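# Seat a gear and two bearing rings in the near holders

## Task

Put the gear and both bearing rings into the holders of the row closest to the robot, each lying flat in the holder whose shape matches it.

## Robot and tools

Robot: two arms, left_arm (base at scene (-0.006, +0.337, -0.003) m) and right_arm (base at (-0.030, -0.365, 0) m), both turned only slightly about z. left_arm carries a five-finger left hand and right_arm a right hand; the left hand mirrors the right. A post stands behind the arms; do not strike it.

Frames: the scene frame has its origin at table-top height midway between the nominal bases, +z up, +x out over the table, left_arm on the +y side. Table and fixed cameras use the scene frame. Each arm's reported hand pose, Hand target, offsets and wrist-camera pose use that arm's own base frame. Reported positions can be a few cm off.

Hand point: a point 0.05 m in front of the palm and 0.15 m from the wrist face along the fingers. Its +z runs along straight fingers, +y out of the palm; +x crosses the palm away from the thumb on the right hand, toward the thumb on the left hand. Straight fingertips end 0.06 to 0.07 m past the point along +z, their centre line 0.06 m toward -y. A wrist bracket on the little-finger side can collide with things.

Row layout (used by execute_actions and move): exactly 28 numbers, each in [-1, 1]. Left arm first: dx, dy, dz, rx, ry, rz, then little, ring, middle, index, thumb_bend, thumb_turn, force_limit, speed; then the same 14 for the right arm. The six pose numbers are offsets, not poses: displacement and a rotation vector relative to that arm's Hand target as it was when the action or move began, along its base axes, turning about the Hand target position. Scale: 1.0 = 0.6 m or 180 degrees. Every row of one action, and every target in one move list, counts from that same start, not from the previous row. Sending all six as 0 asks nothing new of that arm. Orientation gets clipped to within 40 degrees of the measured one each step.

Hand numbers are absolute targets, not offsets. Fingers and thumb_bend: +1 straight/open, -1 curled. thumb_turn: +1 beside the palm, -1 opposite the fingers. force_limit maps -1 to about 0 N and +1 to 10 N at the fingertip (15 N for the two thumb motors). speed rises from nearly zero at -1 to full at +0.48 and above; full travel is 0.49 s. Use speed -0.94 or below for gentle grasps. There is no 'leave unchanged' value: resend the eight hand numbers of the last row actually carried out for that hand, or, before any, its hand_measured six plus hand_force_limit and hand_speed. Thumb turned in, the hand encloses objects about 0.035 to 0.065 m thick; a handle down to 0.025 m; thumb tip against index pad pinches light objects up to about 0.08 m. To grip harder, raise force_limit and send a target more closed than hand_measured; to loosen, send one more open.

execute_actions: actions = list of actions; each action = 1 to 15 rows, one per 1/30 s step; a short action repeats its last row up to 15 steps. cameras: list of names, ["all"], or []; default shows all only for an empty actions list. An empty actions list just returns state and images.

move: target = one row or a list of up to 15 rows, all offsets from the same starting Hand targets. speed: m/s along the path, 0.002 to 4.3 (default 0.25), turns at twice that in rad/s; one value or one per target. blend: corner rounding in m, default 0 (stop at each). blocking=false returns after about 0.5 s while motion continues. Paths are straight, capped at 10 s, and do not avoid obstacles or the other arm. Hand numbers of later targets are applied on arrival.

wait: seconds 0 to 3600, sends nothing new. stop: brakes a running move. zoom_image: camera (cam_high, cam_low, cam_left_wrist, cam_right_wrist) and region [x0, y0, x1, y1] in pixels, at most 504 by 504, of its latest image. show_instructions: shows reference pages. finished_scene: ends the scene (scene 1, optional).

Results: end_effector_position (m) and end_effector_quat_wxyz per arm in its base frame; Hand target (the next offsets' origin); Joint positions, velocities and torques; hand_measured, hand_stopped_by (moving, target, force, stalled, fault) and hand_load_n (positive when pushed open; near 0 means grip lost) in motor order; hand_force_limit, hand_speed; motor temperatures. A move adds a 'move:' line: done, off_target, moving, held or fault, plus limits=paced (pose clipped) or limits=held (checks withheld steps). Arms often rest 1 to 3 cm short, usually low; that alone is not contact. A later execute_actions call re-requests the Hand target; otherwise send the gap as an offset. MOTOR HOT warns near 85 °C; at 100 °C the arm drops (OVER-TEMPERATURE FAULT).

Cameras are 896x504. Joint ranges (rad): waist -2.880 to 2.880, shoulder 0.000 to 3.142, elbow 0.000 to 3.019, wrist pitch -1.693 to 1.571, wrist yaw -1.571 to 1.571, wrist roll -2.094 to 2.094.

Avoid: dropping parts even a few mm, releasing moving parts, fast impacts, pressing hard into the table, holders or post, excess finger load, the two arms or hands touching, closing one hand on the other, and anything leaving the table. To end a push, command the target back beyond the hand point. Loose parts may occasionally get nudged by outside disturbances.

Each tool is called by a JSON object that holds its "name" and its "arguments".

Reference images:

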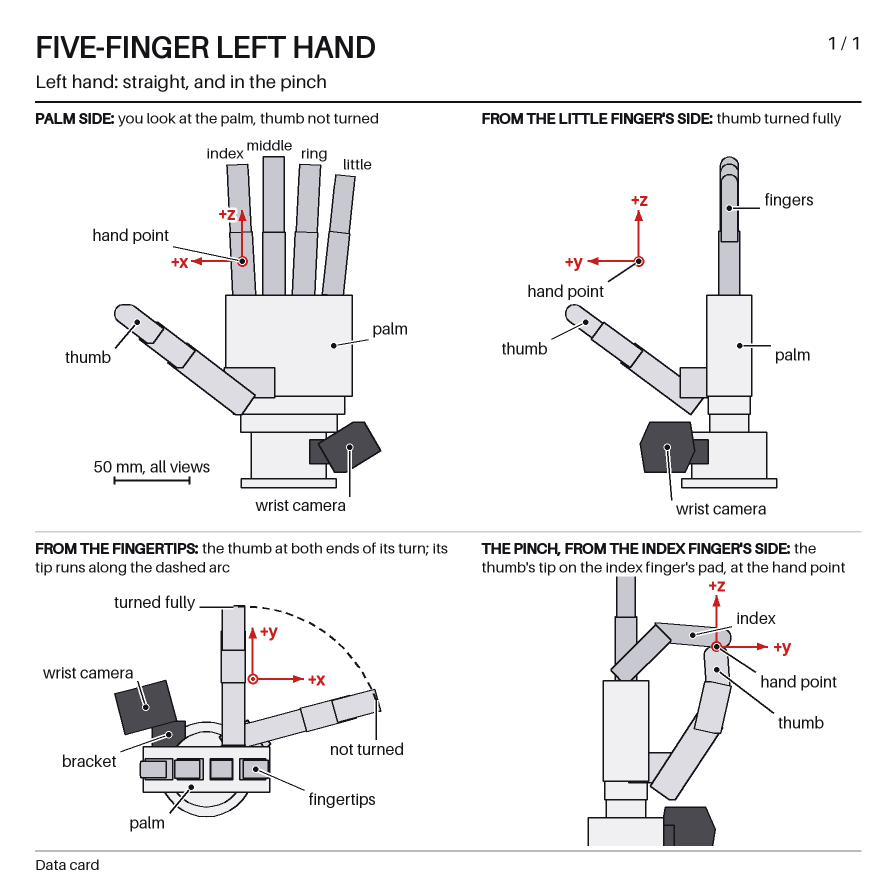

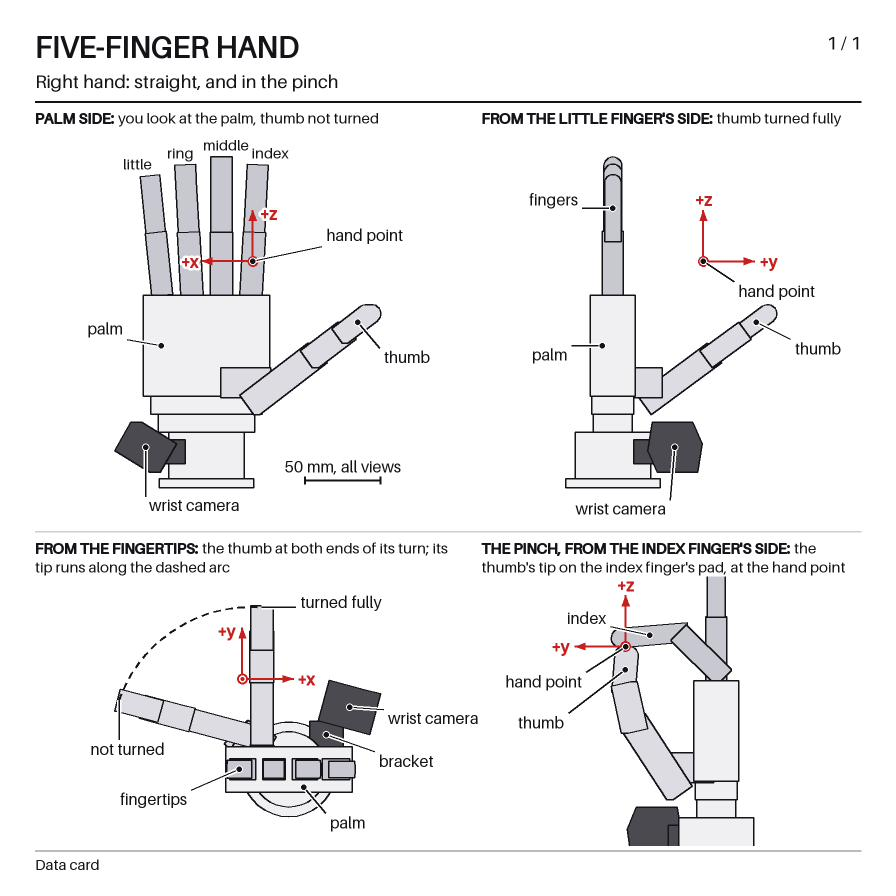

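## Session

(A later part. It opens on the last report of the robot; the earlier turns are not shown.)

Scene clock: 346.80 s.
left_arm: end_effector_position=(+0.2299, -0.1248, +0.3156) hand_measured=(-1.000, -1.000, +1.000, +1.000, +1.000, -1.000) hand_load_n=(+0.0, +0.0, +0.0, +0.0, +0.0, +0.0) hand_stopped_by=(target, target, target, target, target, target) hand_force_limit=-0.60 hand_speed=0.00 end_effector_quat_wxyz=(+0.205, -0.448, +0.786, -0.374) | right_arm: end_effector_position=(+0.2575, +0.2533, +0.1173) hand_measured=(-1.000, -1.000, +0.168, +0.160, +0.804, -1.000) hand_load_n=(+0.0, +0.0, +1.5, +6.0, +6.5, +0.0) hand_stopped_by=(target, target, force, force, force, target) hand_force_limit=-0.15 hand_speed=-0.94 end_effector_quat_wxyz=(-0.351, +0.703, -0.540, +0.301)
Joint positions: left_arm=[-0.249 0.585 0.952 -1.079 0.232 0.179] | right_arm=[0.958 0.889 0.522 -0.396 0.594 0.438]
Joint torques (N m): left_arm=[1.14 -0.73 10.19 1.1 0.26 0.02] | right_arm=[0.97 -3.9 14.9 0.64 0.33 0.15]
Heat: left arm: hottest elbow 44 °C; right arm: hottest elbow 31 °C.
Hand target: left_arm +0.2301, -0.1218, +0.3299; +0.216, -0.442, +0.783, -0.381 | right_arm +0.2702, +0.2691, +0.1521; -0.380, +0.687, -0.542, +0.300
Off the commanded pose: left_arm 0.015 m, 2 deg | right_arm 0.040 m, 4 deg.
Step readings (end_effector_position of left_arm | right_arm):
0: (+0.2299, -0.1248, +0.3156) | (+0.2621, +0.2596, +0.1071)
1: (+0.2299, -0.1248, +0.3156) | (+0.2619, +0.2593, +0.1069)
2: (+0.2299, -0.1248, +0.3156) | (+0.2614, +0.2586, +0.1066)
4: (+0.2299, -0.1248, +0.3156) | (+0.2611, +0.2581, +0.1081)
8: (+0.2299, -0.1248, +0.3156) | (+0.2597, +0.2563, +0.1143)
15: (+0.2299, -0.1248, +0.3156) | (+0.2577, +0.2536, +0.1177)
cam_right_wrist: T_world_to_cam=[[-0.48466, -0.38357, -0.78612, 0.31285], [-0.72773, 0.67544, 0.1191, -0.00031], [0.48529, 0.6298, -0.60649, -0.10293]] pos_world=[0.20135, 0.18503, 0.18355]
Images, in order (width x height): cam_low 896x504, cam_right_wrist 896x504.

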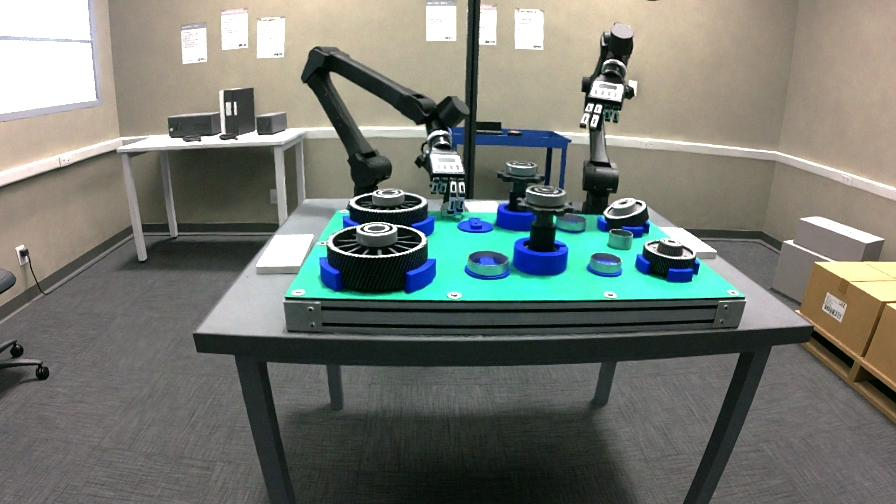

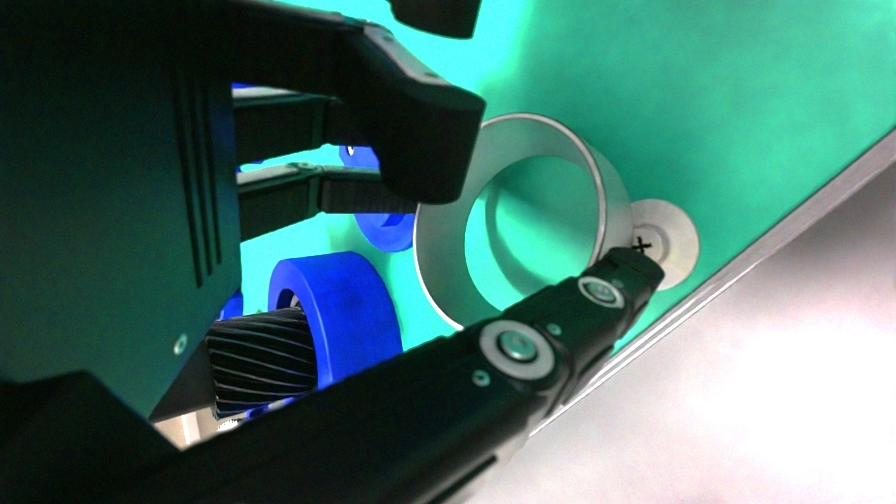

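{"name": "move", "arguments": {"target": [0,0,0,0,0,0,-1,-1,1,1,1,-1,-0.6,0, -0.02,-0.06,0.15,0,0,0,-1,-1,-0.05,-0.05,0.5,-1,-0.15,-0.94], "cameras": ["cam_right_wrist","cam_low","cam_high"], "speed": 0.08}}

{"name": "zoom_image", "arguments": {"camera": "cam_low", "region": [420, 120, 520, 245]}}

Scene clock: 353.93 s.
left_arm: end_effector_position=(+0.2299, -0.1248, +0.3156) hand_measured=(-1.000, -1.000, +1.000, +1.000, +1.000, -1.000) hand_load_n=(+0.0, +0.0, +0.0, +0.0, -0.5, +0.0) hand_stopped_by=(target, target, target, target, target, target) hand_force_limit=-0.60 hand_speed=0.00 end_effector_quat_wxyz=(+0.205, -0.448, +0.786, -0.374) | right_arm: end_effector_position=(+0.2483, +0.2250, +0.2042) hand_measured=(-1.000, -1.000, +0.168, +0.160, +0.804, -1.000) hand_load_n=(+0.0, +0.0, +1.5, +5.5, +6.5, +0.0) hand_stopped_by=(target, target, force, force, force, target) hand_force_limit=-0.15 hand_speed=-0.94 end_effector_quat_wxyz=(-0.352, +0.702, -0.543, +0.298)
Joint positions: left_arm=[-0.249 0.585 0.952 -1.079 0.232 0.179] | right_arm=[0.912 0.718 0.68 -0.707 0.557 0.409]
Joint torques (N m): left_arm=[1.2 -0.73 10.61 1.18 0.25 0.05] | right_arm=[0.79 -2.73 16.23 1.05 0.29 0.11]
Heat: left arm: hottest elbow 44 °C; right arm: hottest elbow 31 °C.
Hand target: left_arm +0.2301, -0.1218, +0.3299; +0.216, -0.442, +0.783, -0.381 | right_arm +0.2583, +0.2330, +0.2421; -0.380, +0.687, -0.542, +0.300
Off the commanded pose: left_arm 0.015 m, 2 deg | right_arm 0.040 m, 4 deg.
move: off_target (right_arm)
cam_right_wrist: T_world_to_cam=[[-0.48902, -0.37764, -0.78629, 0.36564], [-0.72614, 0.6757, 0.12709, -0.00025], [0.4833, 0.63311, -0.60465, -0.02858]] pos_world=[0.19244, 0.15634, 0.27025]
Images, in order (width x height): cam_high 896x504, cam_low 896x504, cam_right_wrist 896x504.

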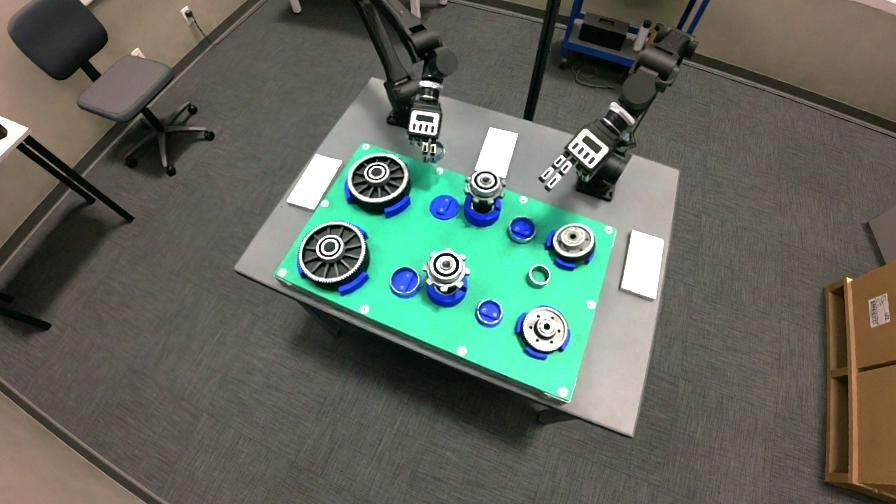

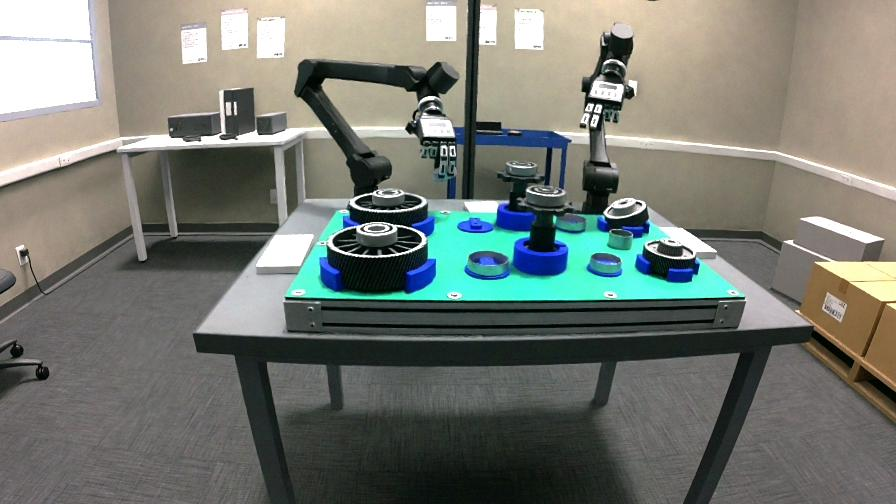

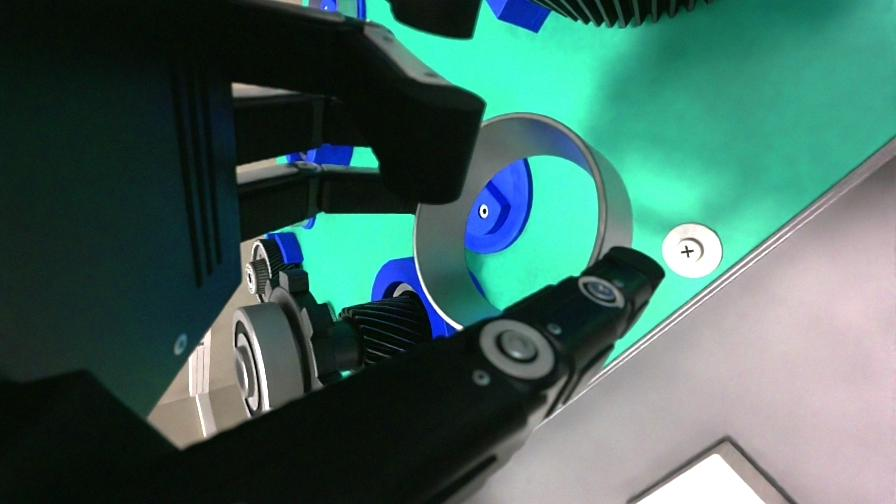

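Scaled by 4.032.

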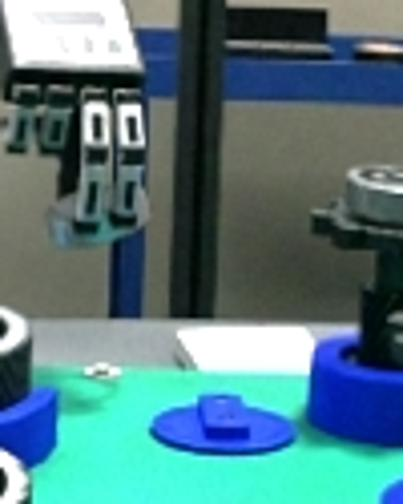

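{"name": "move", "arguments": {"target": [0.133,-0.102,-0.217,-0.0104,-0.0323,0.1558,-1,-1,0.6,0.6,1,-1,-0.5,-0.4, 0,0,0,0,0,0,-1,-1,-0.05,-0.05,0.5,-1,-0.15,-0.94], "cameras": ["cam_left_wrist","cam_low","cam_high"], "speed": 0.15}}

{"name": "zoom_image", "arguments": {"camera": "cam_low", "region": [540, 120, 660, 255]}}

{"name": "zoom_image", "arguments": {"camera": "cam_high", "region": [480, 160, 600, 270]}}

Scene clock: 372.00 s.
left_arm: end_effector_position=(+0.3084, -0.1780, +0.1982) hand_measured=(-1.000, -1.000, +0.600, +0.600, +1.000, -1.000) hand_load_n=(+0.0, +0.0, +0.0, +0.0, +0.0, +0.0) hand_stopped_by=(target, target, target, target, target, target) hand_force_limit=-0.50 hand_speed=-0.40 end_effector_quat_wxyz=(-0.335, +0.601, -0.640, +0.341) | right_arm: end_effector_position=(+0.2483, +0.2250, +0.2042) hand_measured=(-1.000, -1.000, +0.168, +0.160, +0.804, -1.000) hand_load_n=(+0.0, +0.0, +1.5, +6.0, +7.0, +0.0) hand_stopped_by=(target, target, force, force, force, target) hand_force_limit=-0.15 hand_speed=-0.94 end_effector_quat_wxyz=(-0.352, +0.702, -0.543, +0.298)
Joint positions: left_arm=[-0.672 0.753 0.654 -0.576 -0.519 -0.356] | right_arm=[0.912 0.718 0.68 -0.707 0.557 0.408]
Joint torques (N m): left_arm=[0.5 -2.67 8.25 2.06 -0.44 -0.12] | right_arm=[0.26 -3.14 16.1 0.8 0.3 0.07]
Heat: left arm: hottest elbow 44 °C; right arm: hottest elbow 34 °C.
Hand target: left_arm +0.3098, -0.1829, +0.1996; -0.334, +0.602, -0.634, +0.351 | right_arm +0.2583, +0.2330, +0.2421; -0.380, +0.687, -0.542, +0.300
Off the commanded pose: left_arm 0.005 m, 1 deg | right_arm 0.040 m, 4 deg.
move: done
cam_left_wrist: T_world_to_cam=[[0.5208, -0.23234, 0.82145, -0.37011], [-0.57335, -0.80812, 0.13495, 0.00159], [0.63248, -0.54126, -0.55408, -0.06401]] pos_world=[0.23415, -0.11935, 0.26835]
Images, in order (width x height): cam_high 896x504, cam_low 896x504, cam_left_wrist 896x504.

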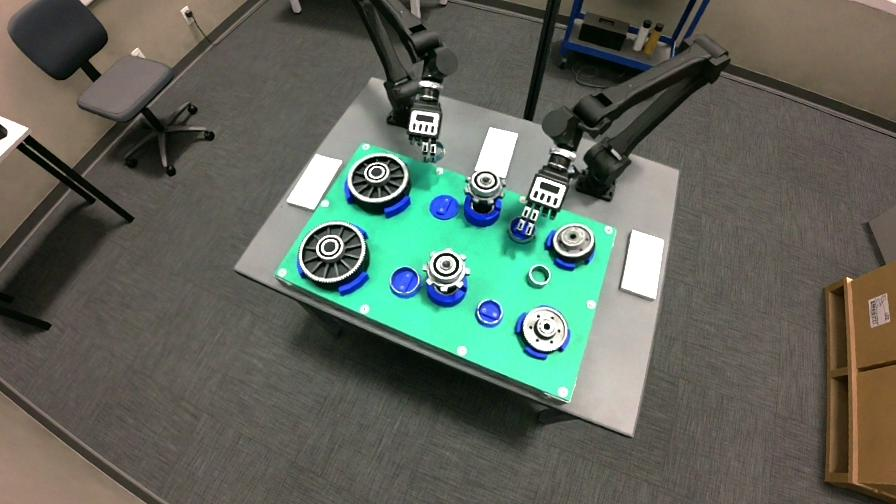

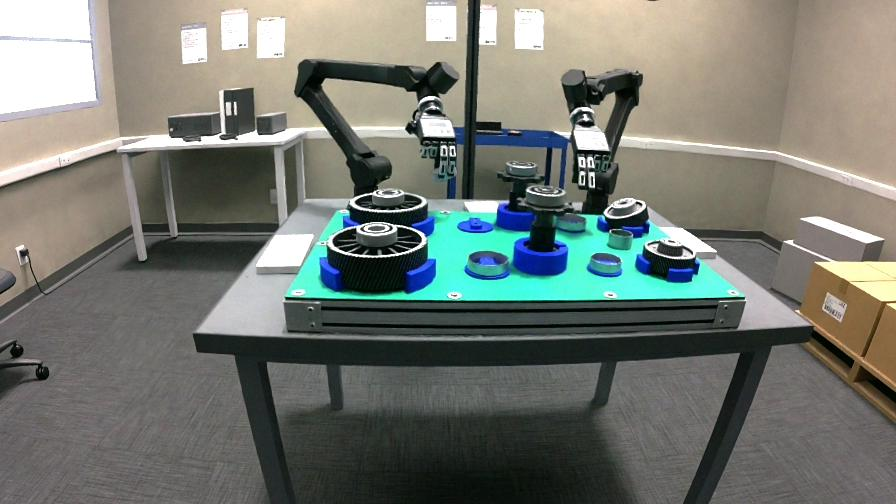

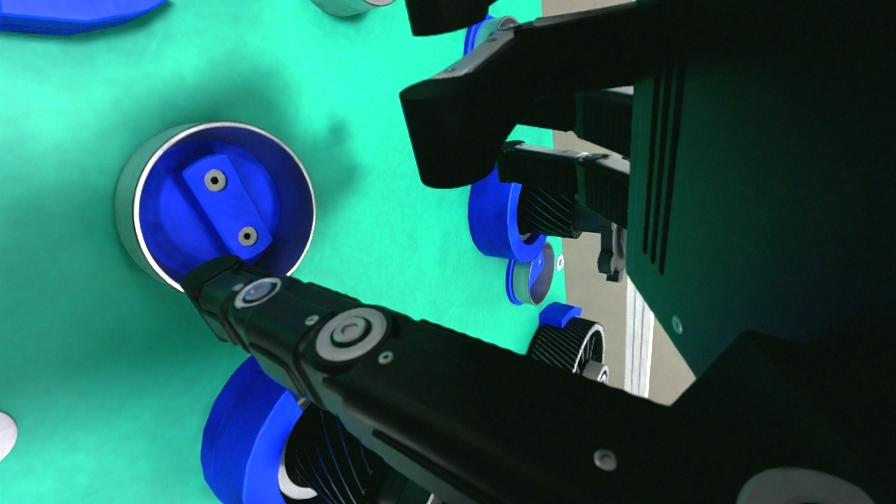

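Scaled by 3.733.

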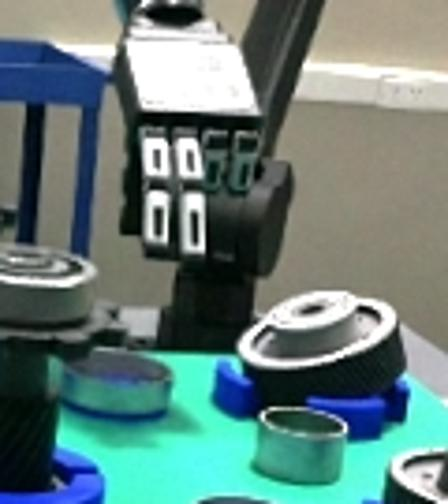

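Scaled by 4.200.

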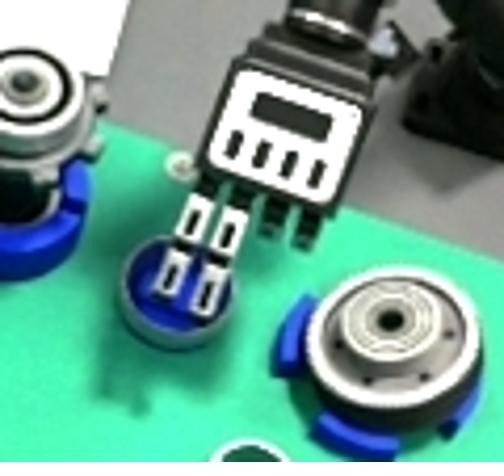

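{"name": "execute_actions", "arguments": {"actions": [], "cameras": ["all"]}}

Scene clock: 381.87 s.
left_arm: end_effector_position=(+0.3084, -0.1780, +0.1982) hand_measured=(-1.000, -1.000, +0.600, +0.600, +1.000, -1.000) hand_load_n=(+0.0, +0.5, +0.0, +0.0, +0.0, +0.0) hand_stopped_by=(target, target, target, target, target, target) hand_force_limit=-0.50 hand_speed=-0.40 end_effector_quat_wxyz=(-0.335, +0.602, -0.640, +0.341) | right_arm: end_effector_position=(+0.2483, +0.2250, +0.2042) hand_measured=(-1.000, -1.000, +0.168, +0.160, +0.804, -1.000) hand_load_n=(+0.0, +0.0, +1.5, +6.0, +6.5, +0.0) hand_stopped_by=(target, target, force, force, force, target) hand_force_limit=-0.15 hand_speed=-0.94 end_effector_quat_wxyz=(-0.352, +0.702, -0.543, +0.298)
Joint positions: left_arm=[-0.672 0.753 0.654 -0.576 -0.519 -0.356] | right_arm=[0.912 0.718 0.68 -0.707 0.557 0.408]
Joint velocities: within noise
Joint torques (N m): left_arm=[0.32 -3.31 8.31 2.09 -0.41 -0.11] | right_arm=[0.44 -2.26 16.03 0.75 0.34 0.1]
Motor temperatures (°C): left_arm=[26 30 42 28 22 23] | right_arm=[27 22 35 26 27 22]
Heat: left arm: hottest elbow 42 °C; right arm: hottest elbow 35 °C.
Hand target: left_arm +0.3098, -0.1829, +0.1996; -0.334, +0.602, -0.634, +0.351 | right_arm +0.2583, +0.2330, +0.2421; -0.380, +0.687, -0.542, +0.300
Off the commanded pose: left_arm 0.005 m, 1 deg | right_arm 0.040 m, 4 deg.
camera_calibration:
cam_left_wrist: T_world_to_cam=[[0.52082, -0.23197, 0.82154, -0.3701], [-0.57324, -0.80816, 0.13521, 0.00149], [0.63257, -0.54136, -0.55388, -0.06409]] pos_world=[0.23415, -0.11935, 0.26835]
cam_right_wrist: T_world_to_cam=[[-0.48883, -0.37799, -0.78624, 0.36565], [-0.72632, 0.67556, 0.12679, -0.00011], [0.48323, 0.63304, -0.60477, -0.02852]] pos_world=[0.19244, 0.15634, 0.27025]

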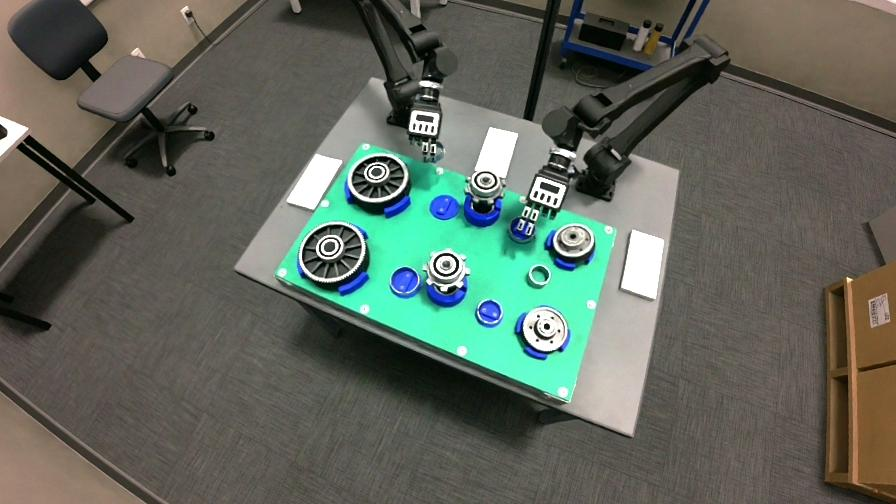

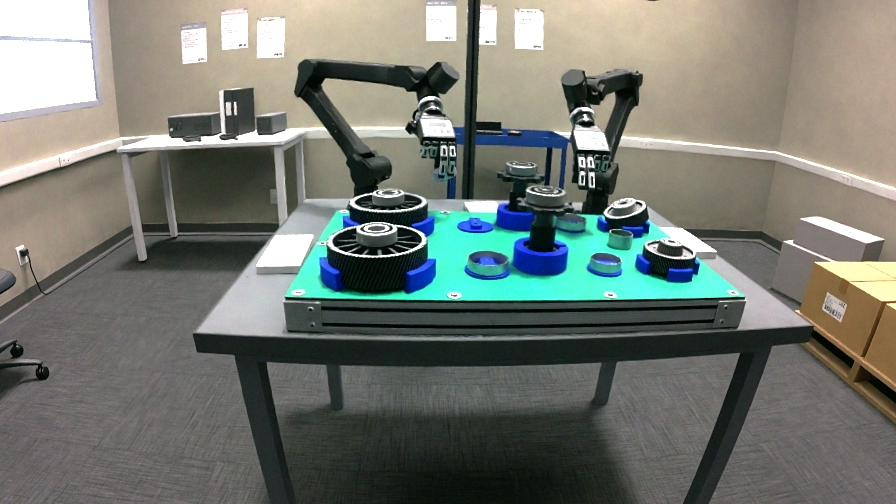

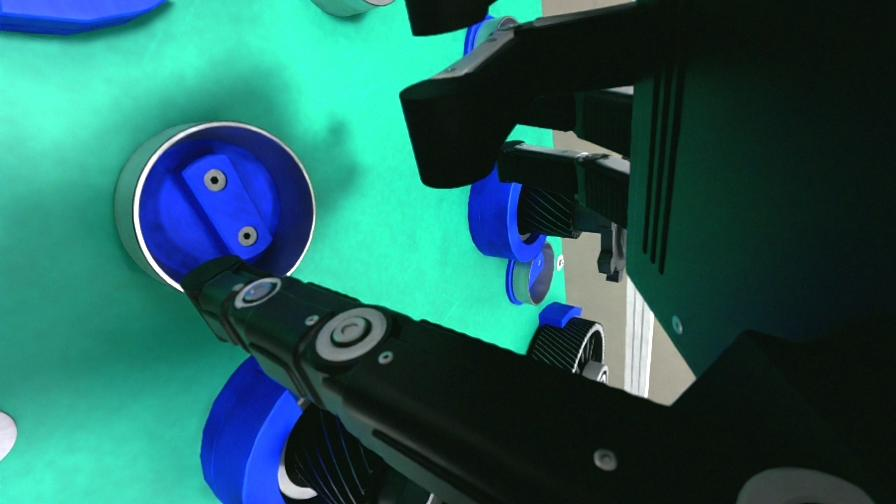

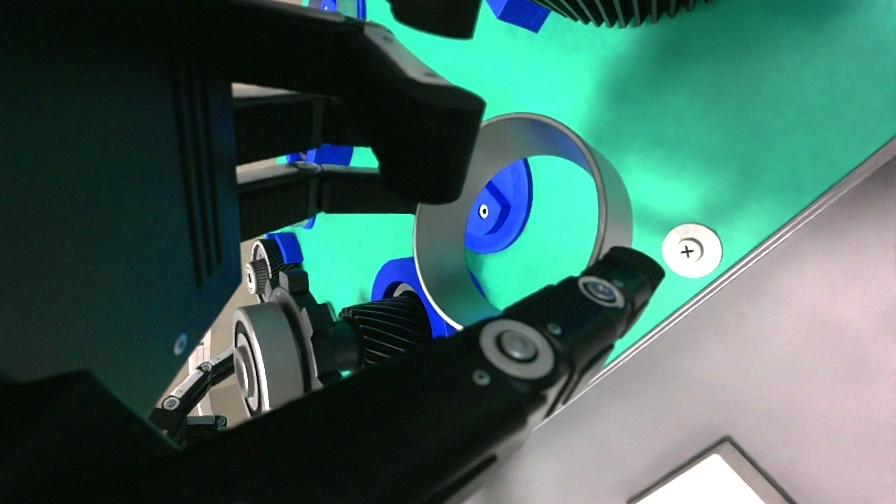

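{"name": "zoom_image", "arguments": {"camera": "cam_high", "region": [460, 150, 620, 290]}}

{"name": "zoom_image", "arguments": {"camera": "cam_low", "region": [500, 120, 680, 290]}}

{"name": "zoom_image", "arguments": {"camera": "cam_left_wrist", "region": [80, 60, 500, 400]}}

Scaled by 3.150.

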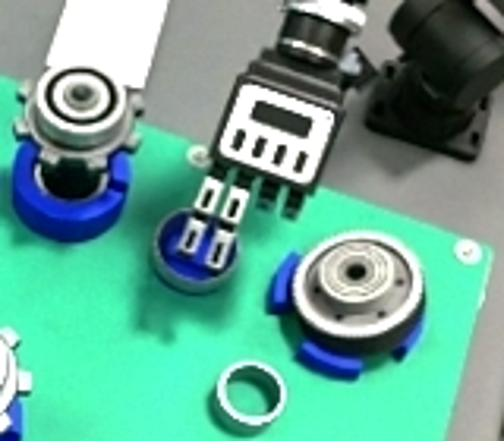

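Scaled by 2.800.

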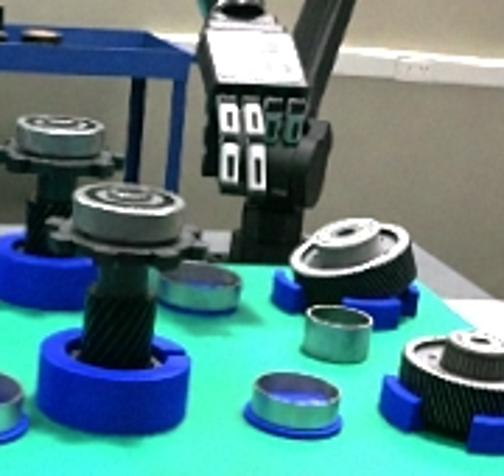

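Scaled by 1.200.

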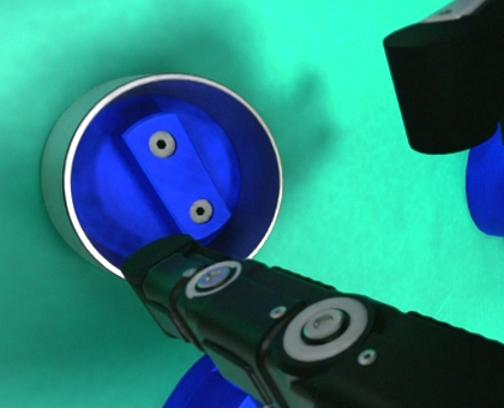

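{"name": "move", "arguments": {"target": [[-0.0047,-0.0118,-0.08,0,0,0,-1,-1,0.6,0.6,1,-1,-0.5,-0.4,0,0,0,0,0,0,-1,-1,-0.05,-0.05,0.5,-1,-0.15,-0.94],[-0.0047,-0.0118,-0.133,0,0,0,-1,-1,0.6,0.6,1,-1,-0.5,-0.4,0,0,0,0,0,0,-1,-1,-0.05,-0.05,0.5,-1,-0.15,-0.94]], "speed": 0.12, "blend": [0.02,0], "cameras": ["cam_high","cam_low","cam_left_wrist"]}}

{"name": "zoom_image", "arguments": {"camera": "cam_low", "region": [500, 120, 680, 290]}}

{"name": "zoom_image", "arguments": {"camera": "cam_high", "region": [460, 150, 620, 290]}}

Scene clock: 400.20 s.
left_arm: end_effector_position=(+0.3059, -0.1848, +0.1184) hand_measured=(-1.000, -1.000, +0.600, +0.600, +1.000, -1.000) hand_load_n=(+0.0, +0.5, +0.0, +0.0, +0.0, +0.0) hand_stopped_by=(target, target, target, target, target, target) hand_force_limit=-0.50 hand_speed=-0.40 end_effector_quat_wxyz=(-0.335, +0.602, -0.640, +0.341) | right_arm: end_effector_position=(+0.2483, +0.2250, +0.2042) hand_measured=(-1.000, -1.000, +0.168, +0.160, +0.804, -1.000) hand_load_n=(+0.0, +0.0, +1.5, +6.0, +6.5, +0.0) hand_stopped_by=(target, target, force, force, force, target) hand_force_limit=-0.15 hand_speed=-0.94 end_effector_quat_wxyz=(-0.352, +0.702, -0.543, +0.298)
Joint positions: left_arm=[-0.702 0.833 0.473 -0.326 -0.544 -0.379] | right_arm=[0.912 0.718 0.68 -0.707 0.557 0.408]
Joint torques (N m): left_arm=[0.44 -3.55 8.08 2.07 -0.45 -0.12] | right_arm=[0.5 -2.73 16.09 0.84 0.28 0.1]
Heat: left arm: hottest elbow 41 °C; right arm: hottest elbow 36 °C.
Hand target: left_arm +0.3070, -0.1901, +0.1198; -0.334, +0.602, -0.634, +0.351 | right_arm +0.2583, +0.2330, +0.2421; -0.380, +0.687, -0.542, +0.300
Off the commanded pose: left_arm 0.006 m, 1 deg | right_arm 0.040 m, 4 deg.
move: done; blend cut to 0.0159 m at target 1
cam_left_wrist: T_world_to_cam=[[0.52033, -0.23142, 0.82201, -0.30453], [-0.57256, -0.80871, 0.13476, 0.00511], [0.63358, -0.54077, -0.55329, -0.11059]] pos_world=[0.23145, -0.12614, 0.18845]

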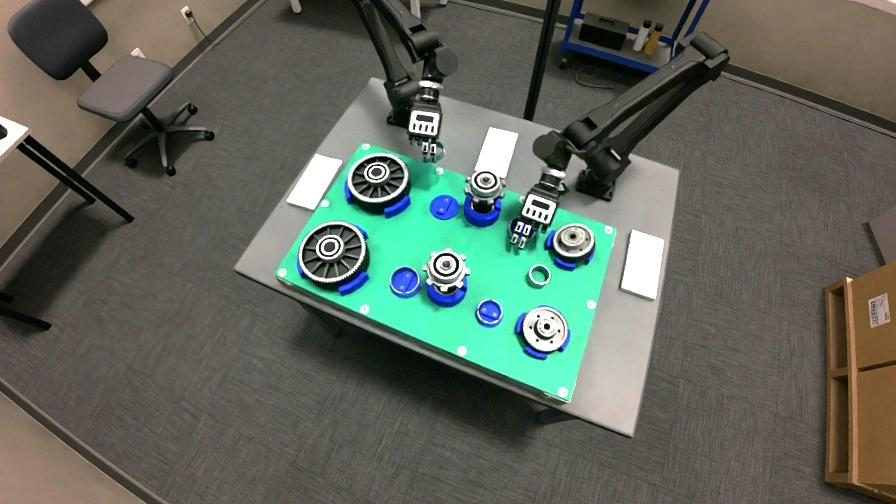

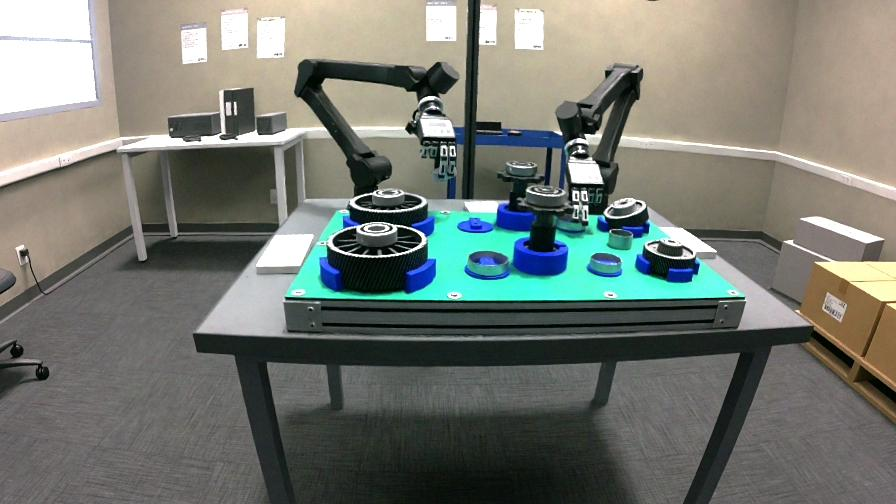

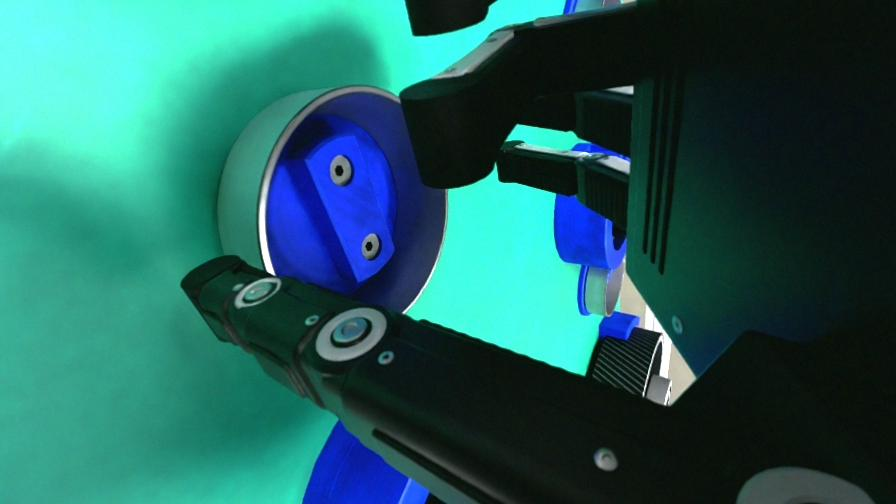

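Scaled by 2.800.

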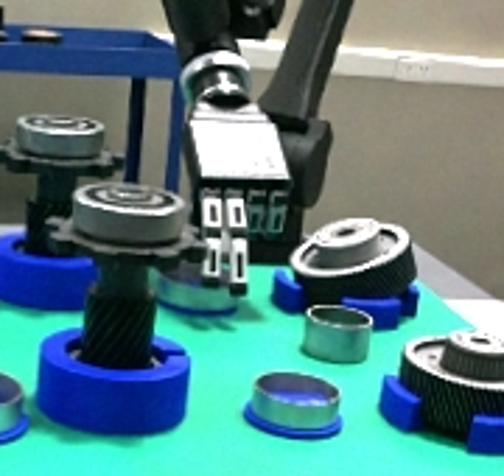

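Scaled by 3.150.

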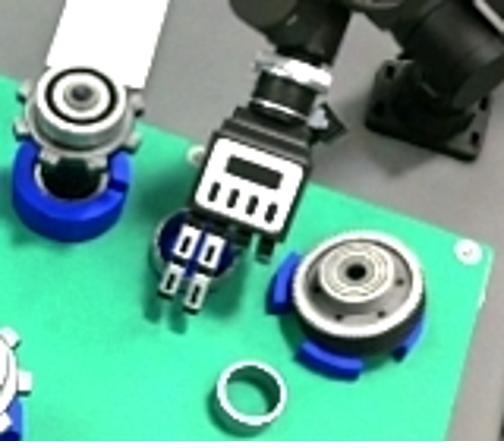

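{"name": "move", "arguments": {"target": [[0,0,-0.0225,0,0,0,-1,-1,0.6,0.6,1,-1,-0.5,-0.4,0,0,0,0,0,0,-1,-1,-0.05,-0.05,0.5,-1,-0.15,-0.94]], "speed": 0.05, "cameras": ["cam_high","cam_low","cam_left_wrist"]}}

{"name": "zoom_image", "arguments": {"camera": "cam_low", "region": [540, 180, 640, 260]}}

{"name": "zoom_image", "arguments": {"camera": "cam_high", "region": [460, 150, 620, 290]}}

Scene clock: 413.63 s.
left_arm: end_effector_position=(+0.3066, -0.1854, +0.1066) hand_measured=(-1.000, -1.000, +0.600, +0.600, +1.000, -1.000) hand_load_n=(+0.0, +0.0, +0.0, +0.0, +0.0, +0.0) hand_stopped_by=(target, target, target, target, target, target) hand_force_limit=-0.50 hand_speed=-0.40 end_effector_quat_wxyz=(-0.336, +0.602, -0.638, +0.343) | right_arm: end_effector_position=(+0.2483, +0.2250, +0.2042) hand_measured=(-1.000, -1.000, +0.168, +0.160, +0.804, -1.000) hand_load_n=(+0.0, +0.0, +1.5, +6.0, +6.5, +0.0) hand_stopped_by=(target, target, force, force, force, target) hand_force_limit=-0.15 hand_speed=-0.94 end_effector_quat_wxyz=(-0.352, +0.702, -0.543, +0.298)
Joint positions: left_arm=[-0.702 0.854 0.447 -0.275 -0.544 -0.379] | right_arm=[0.912 0.718 0.68 -0.707 0.557 0.408]
Joint torques (N m): left_arm=[0.09 -2.67 7.51 2.15 -0.44 -0.12] | right_arm=[0.62 -2.9 16.16 0.81 0.29 0.05]
Heat: left arm: hottest elbow 39 °C; right arm: hottest elbow 37 °C.
Hand target: left_arm +0.3069, -0.1901, +0.1063; -0.334, +0.602, -0.634, +0.351 | right_arm +0.2583, +0.2330, +0.2421; -0.380, +0.687, -0.542, +0.300
Off the commanded pose: left_arm 0.005 m, 1 deg | right_arm 0.040 m, 4 deg.
move: done
cam_left_wrist: T_world_to_cam=[[0.51776, -0.22883, 0.82435, -0.29436], [-0.57284, -0.80841, 0.13539, 0.00663], [0.63544, -0.54232, -0.54964, -0.11918]] pos_world=[0.23194, -0.12663, 0.17625]

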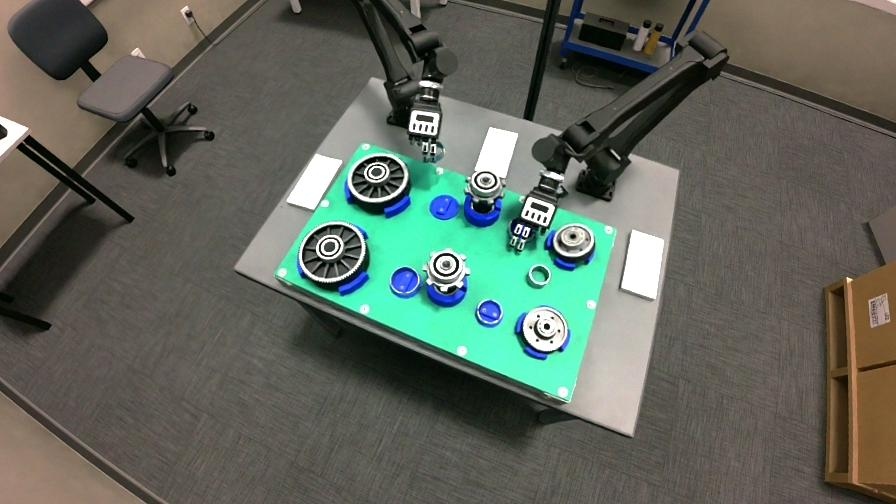

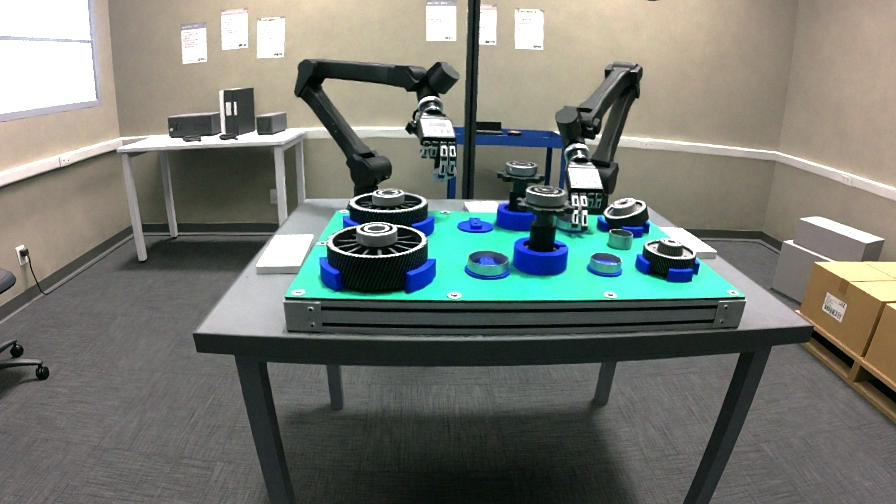

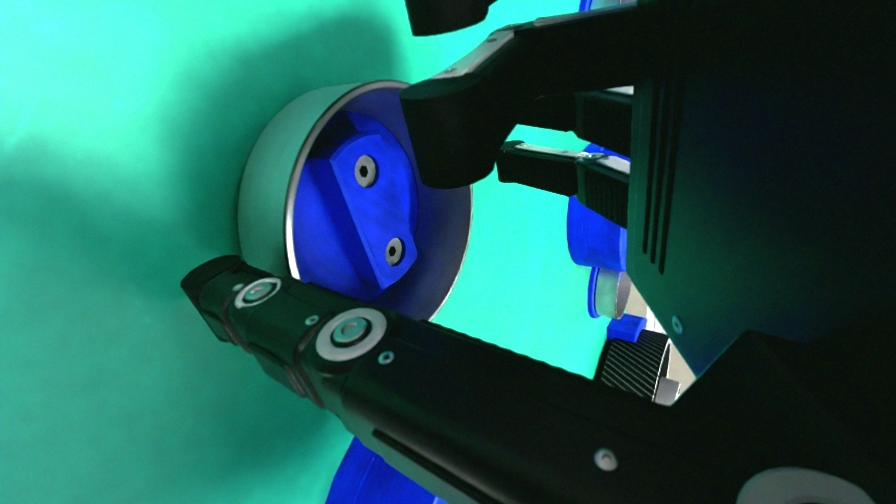

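Scaled by 5.040.

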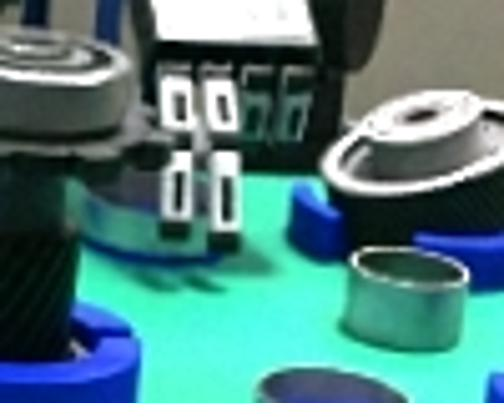

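Scaled by 3.150.

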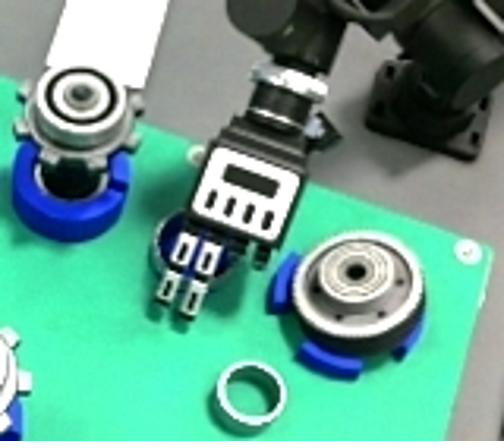

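{"name": "move", "arguments": {"target": [[0,0.0,-0.0035,0,0,0,-1,-1,0.5,0.5,1,-1,-0.5,-0.7,0,0,0,0,0,0,-1,-1,-0.05,-0.05,0.5,-1,-0.15,-0.94]], "speed": 0.05, "cameras": ["cam_left_wrist"]}}

Scene clock: 416.27 s.
left_arm: end_effector_position=(+0.3079, -0.1865, +0.1078) hand_measured=(-1.000, -1.000, +0.500, +0.500, +1.000, -1.000) hand_load_n=(+0.0, +0.0, +0.0, +0.0, +0.0, +0.0) hand_stopped_by=(target, target, target, target, target, target) hand_force_limit=-0.50 hand_speed=-0.70 end_effector_quat_wxyz=(-0.336, +0.602, -0.637, +0.346) | right_arm: end_effector_position=(+0.2483, +0.2250, +0.2042) hand_measured=(-1.000, -1.000, +0.168, +0.160, +0.804, -1.000) hand_load_n=(+0.0, +0.0, +1.5, +5.5, +6.5, +0.0) hand_stopped_by=(target, target, force, force, force, target) hand_force_limit=-0.15 hand_speed=-0.94 end_effector_quat_wxyz=(-0.352, +0.702, -0.543, +0.298)
Joint positions: left_arm=[-0.702 0.855 0.447 -0.266 -0.544 -0.379] | right_arm=[0.912 0.718 0.68 -0.707 0.557 0.408]
Joint torques (N m): left_arm=[-0.5 -2.73 7.28 2.24 -0.43 -0.17] | right_arm=[0.5 -2.55 16.01 0.9 0.32 0.08]
Heat: left arm: hottest elbow 39 °C; right arm: hottest elbow 37 °C.
Hand target: left_arm +0.3070, -0.1902, +0.1042; -0.334, +0.602, -0.634, +0.351 | right_arm +0.2583, +0.2330, +0.2421; -0.380, +0.687, -0.542, +0.300
Off the commanded pose: left_arm 0.005 m, 1 deg | right_arm 0.040 m, 4 deg.
move: done
cam_left_wrist: T_world_to_cam=[[0.51319, -0.22495, 0.82827, -0.29453], [-0.57356, -0.80779, 0.13599, 0.00665], [0.63848, -0.54486, -0.54358, -0.12194]] pos_world=[0.23282, -0.12732, 0.17676]

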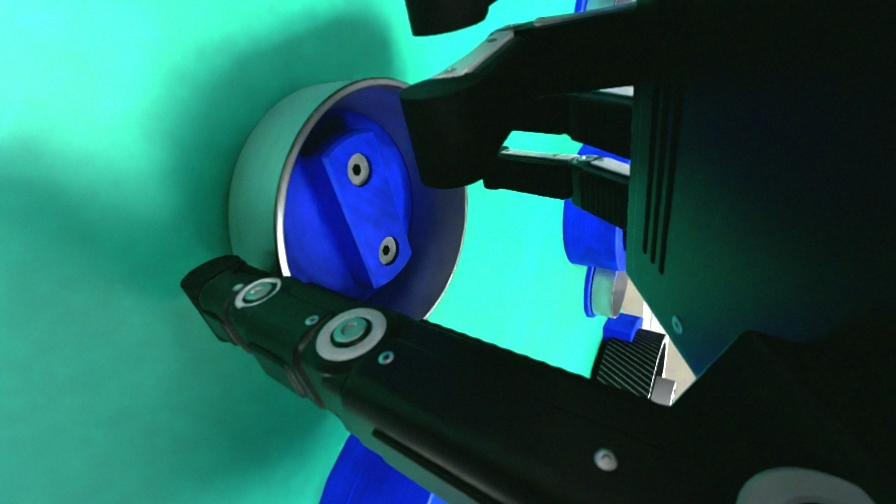

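{"name": "move", "arguments": {"target": [[-0.002,0.0,-0.006,0,0,0,-1,-1,0.5,0.5,1,-1,-0.5,-0.7,0,0,0,0,0,0,-1,-1,-0.05,-0.05,0.5,-1,-0.15,-0.94]], "speed": 0.05, "cameras": ["cam_low","cam_left_wrist"]}}

{"name": "zoom_image", "arguments": {"camera": "cam_low", "region": [540, 180, 640, 260]}}

Scene clock: 419.57 s.
left_arm: end_effector_position=(+0.3058, -0.1852, +0.1019) hand_measured=(-1.000, -1.000, +0.500, +0.500, +1.000, -1.000) hand_load_n=(+0.0, +0.0, +0.0, +0.0, +0.0, +0.0) hand_stopped_by=(target, target, target, target, target, target) hand_force_limit=-0.50 hand_speed=-0.70 end_effector_quat_wxyz=(-0.336, +0.602, -0.638, +0.343) | right_arm: end_effector_position=(+0.2483, +0.2250, +0.2042) hand_measured=(-1.000, -1.000, +0.168, +0.160, +0.804, -1.000) hand_load_n=(+0.0, +0.0, +1.5, +6.0, +6.5, +0.0) hand_stopped_by=(target, target, force, force, force, target) hand_force_limit=-0.15 hand_speed=-0.94 end_effector_quat_wxyz=(-0.352, +0.702, -0.543, +0.298)
Joint positions: left_arm=[-0.704 0.859 0.435 -0.257 -0.546 -0.381] | right_arm=[0.912 0.718 0.68 -0.707 0.557 0.408]
Joint torques (N m): left_arm=[0.26 -3.43 7.6 2.11 -0.41 -0.18] | right_arm=[0.44 -2.96 16.09 0.85 0.3 0.08]
Heat: left arm: hottest elbow 39 °C; right arm: hottest elbow 37 °C.
Hand target: left_arm +0.3058, -0.1900, +0.1006; -0.334, +0.603, -0.634, +0.351 | right_arm +0.2583, +0.2330, +0.2421; -0.380, +0.687, -0.542, +0.300
Off the commanded pose: left_arm 0.005 m, 1 deg | right_arm 0.040 m, 4 deg.
move: done
cam_left_wrist: T_world_to_cam=[[0.51689, -0.22793, 0.82515, -0.28971], [-0.57233, -0.80882, 0.1351, 0.00681], [0.6366, -0.54209, -0.54852, -0.12157]] pos_world=[0.23104, -0.12643, 0.17145]

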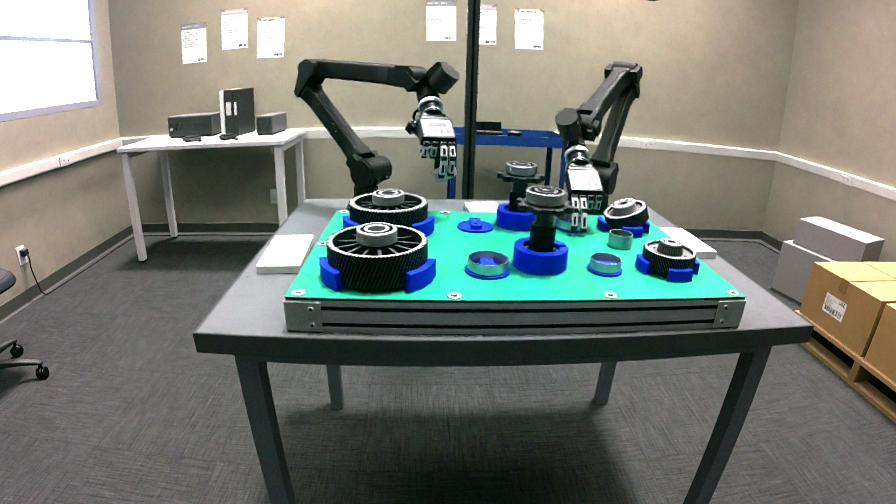

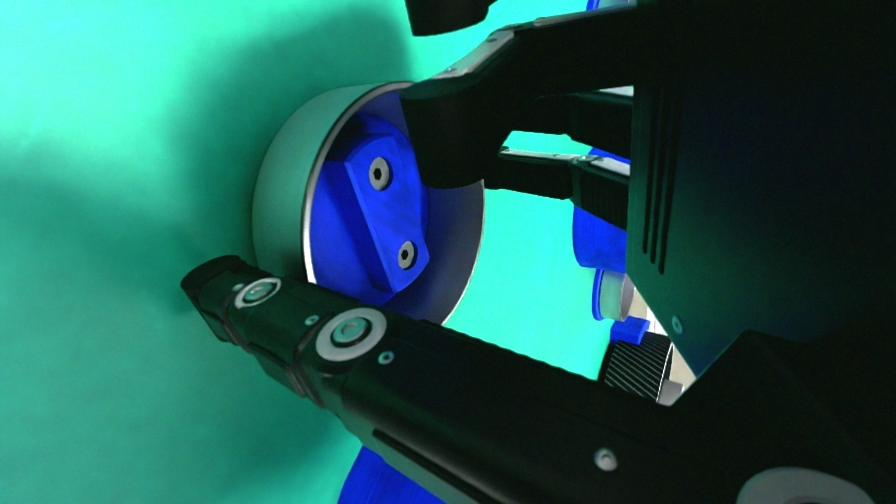

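Scaled by 5.040.

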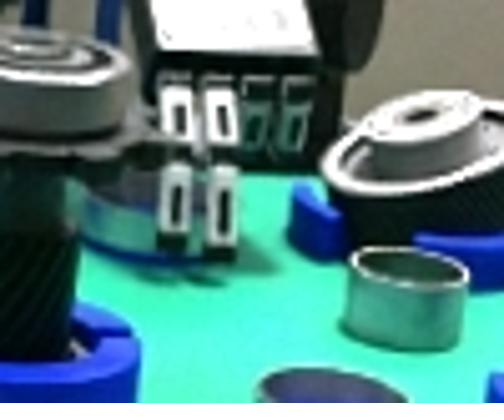

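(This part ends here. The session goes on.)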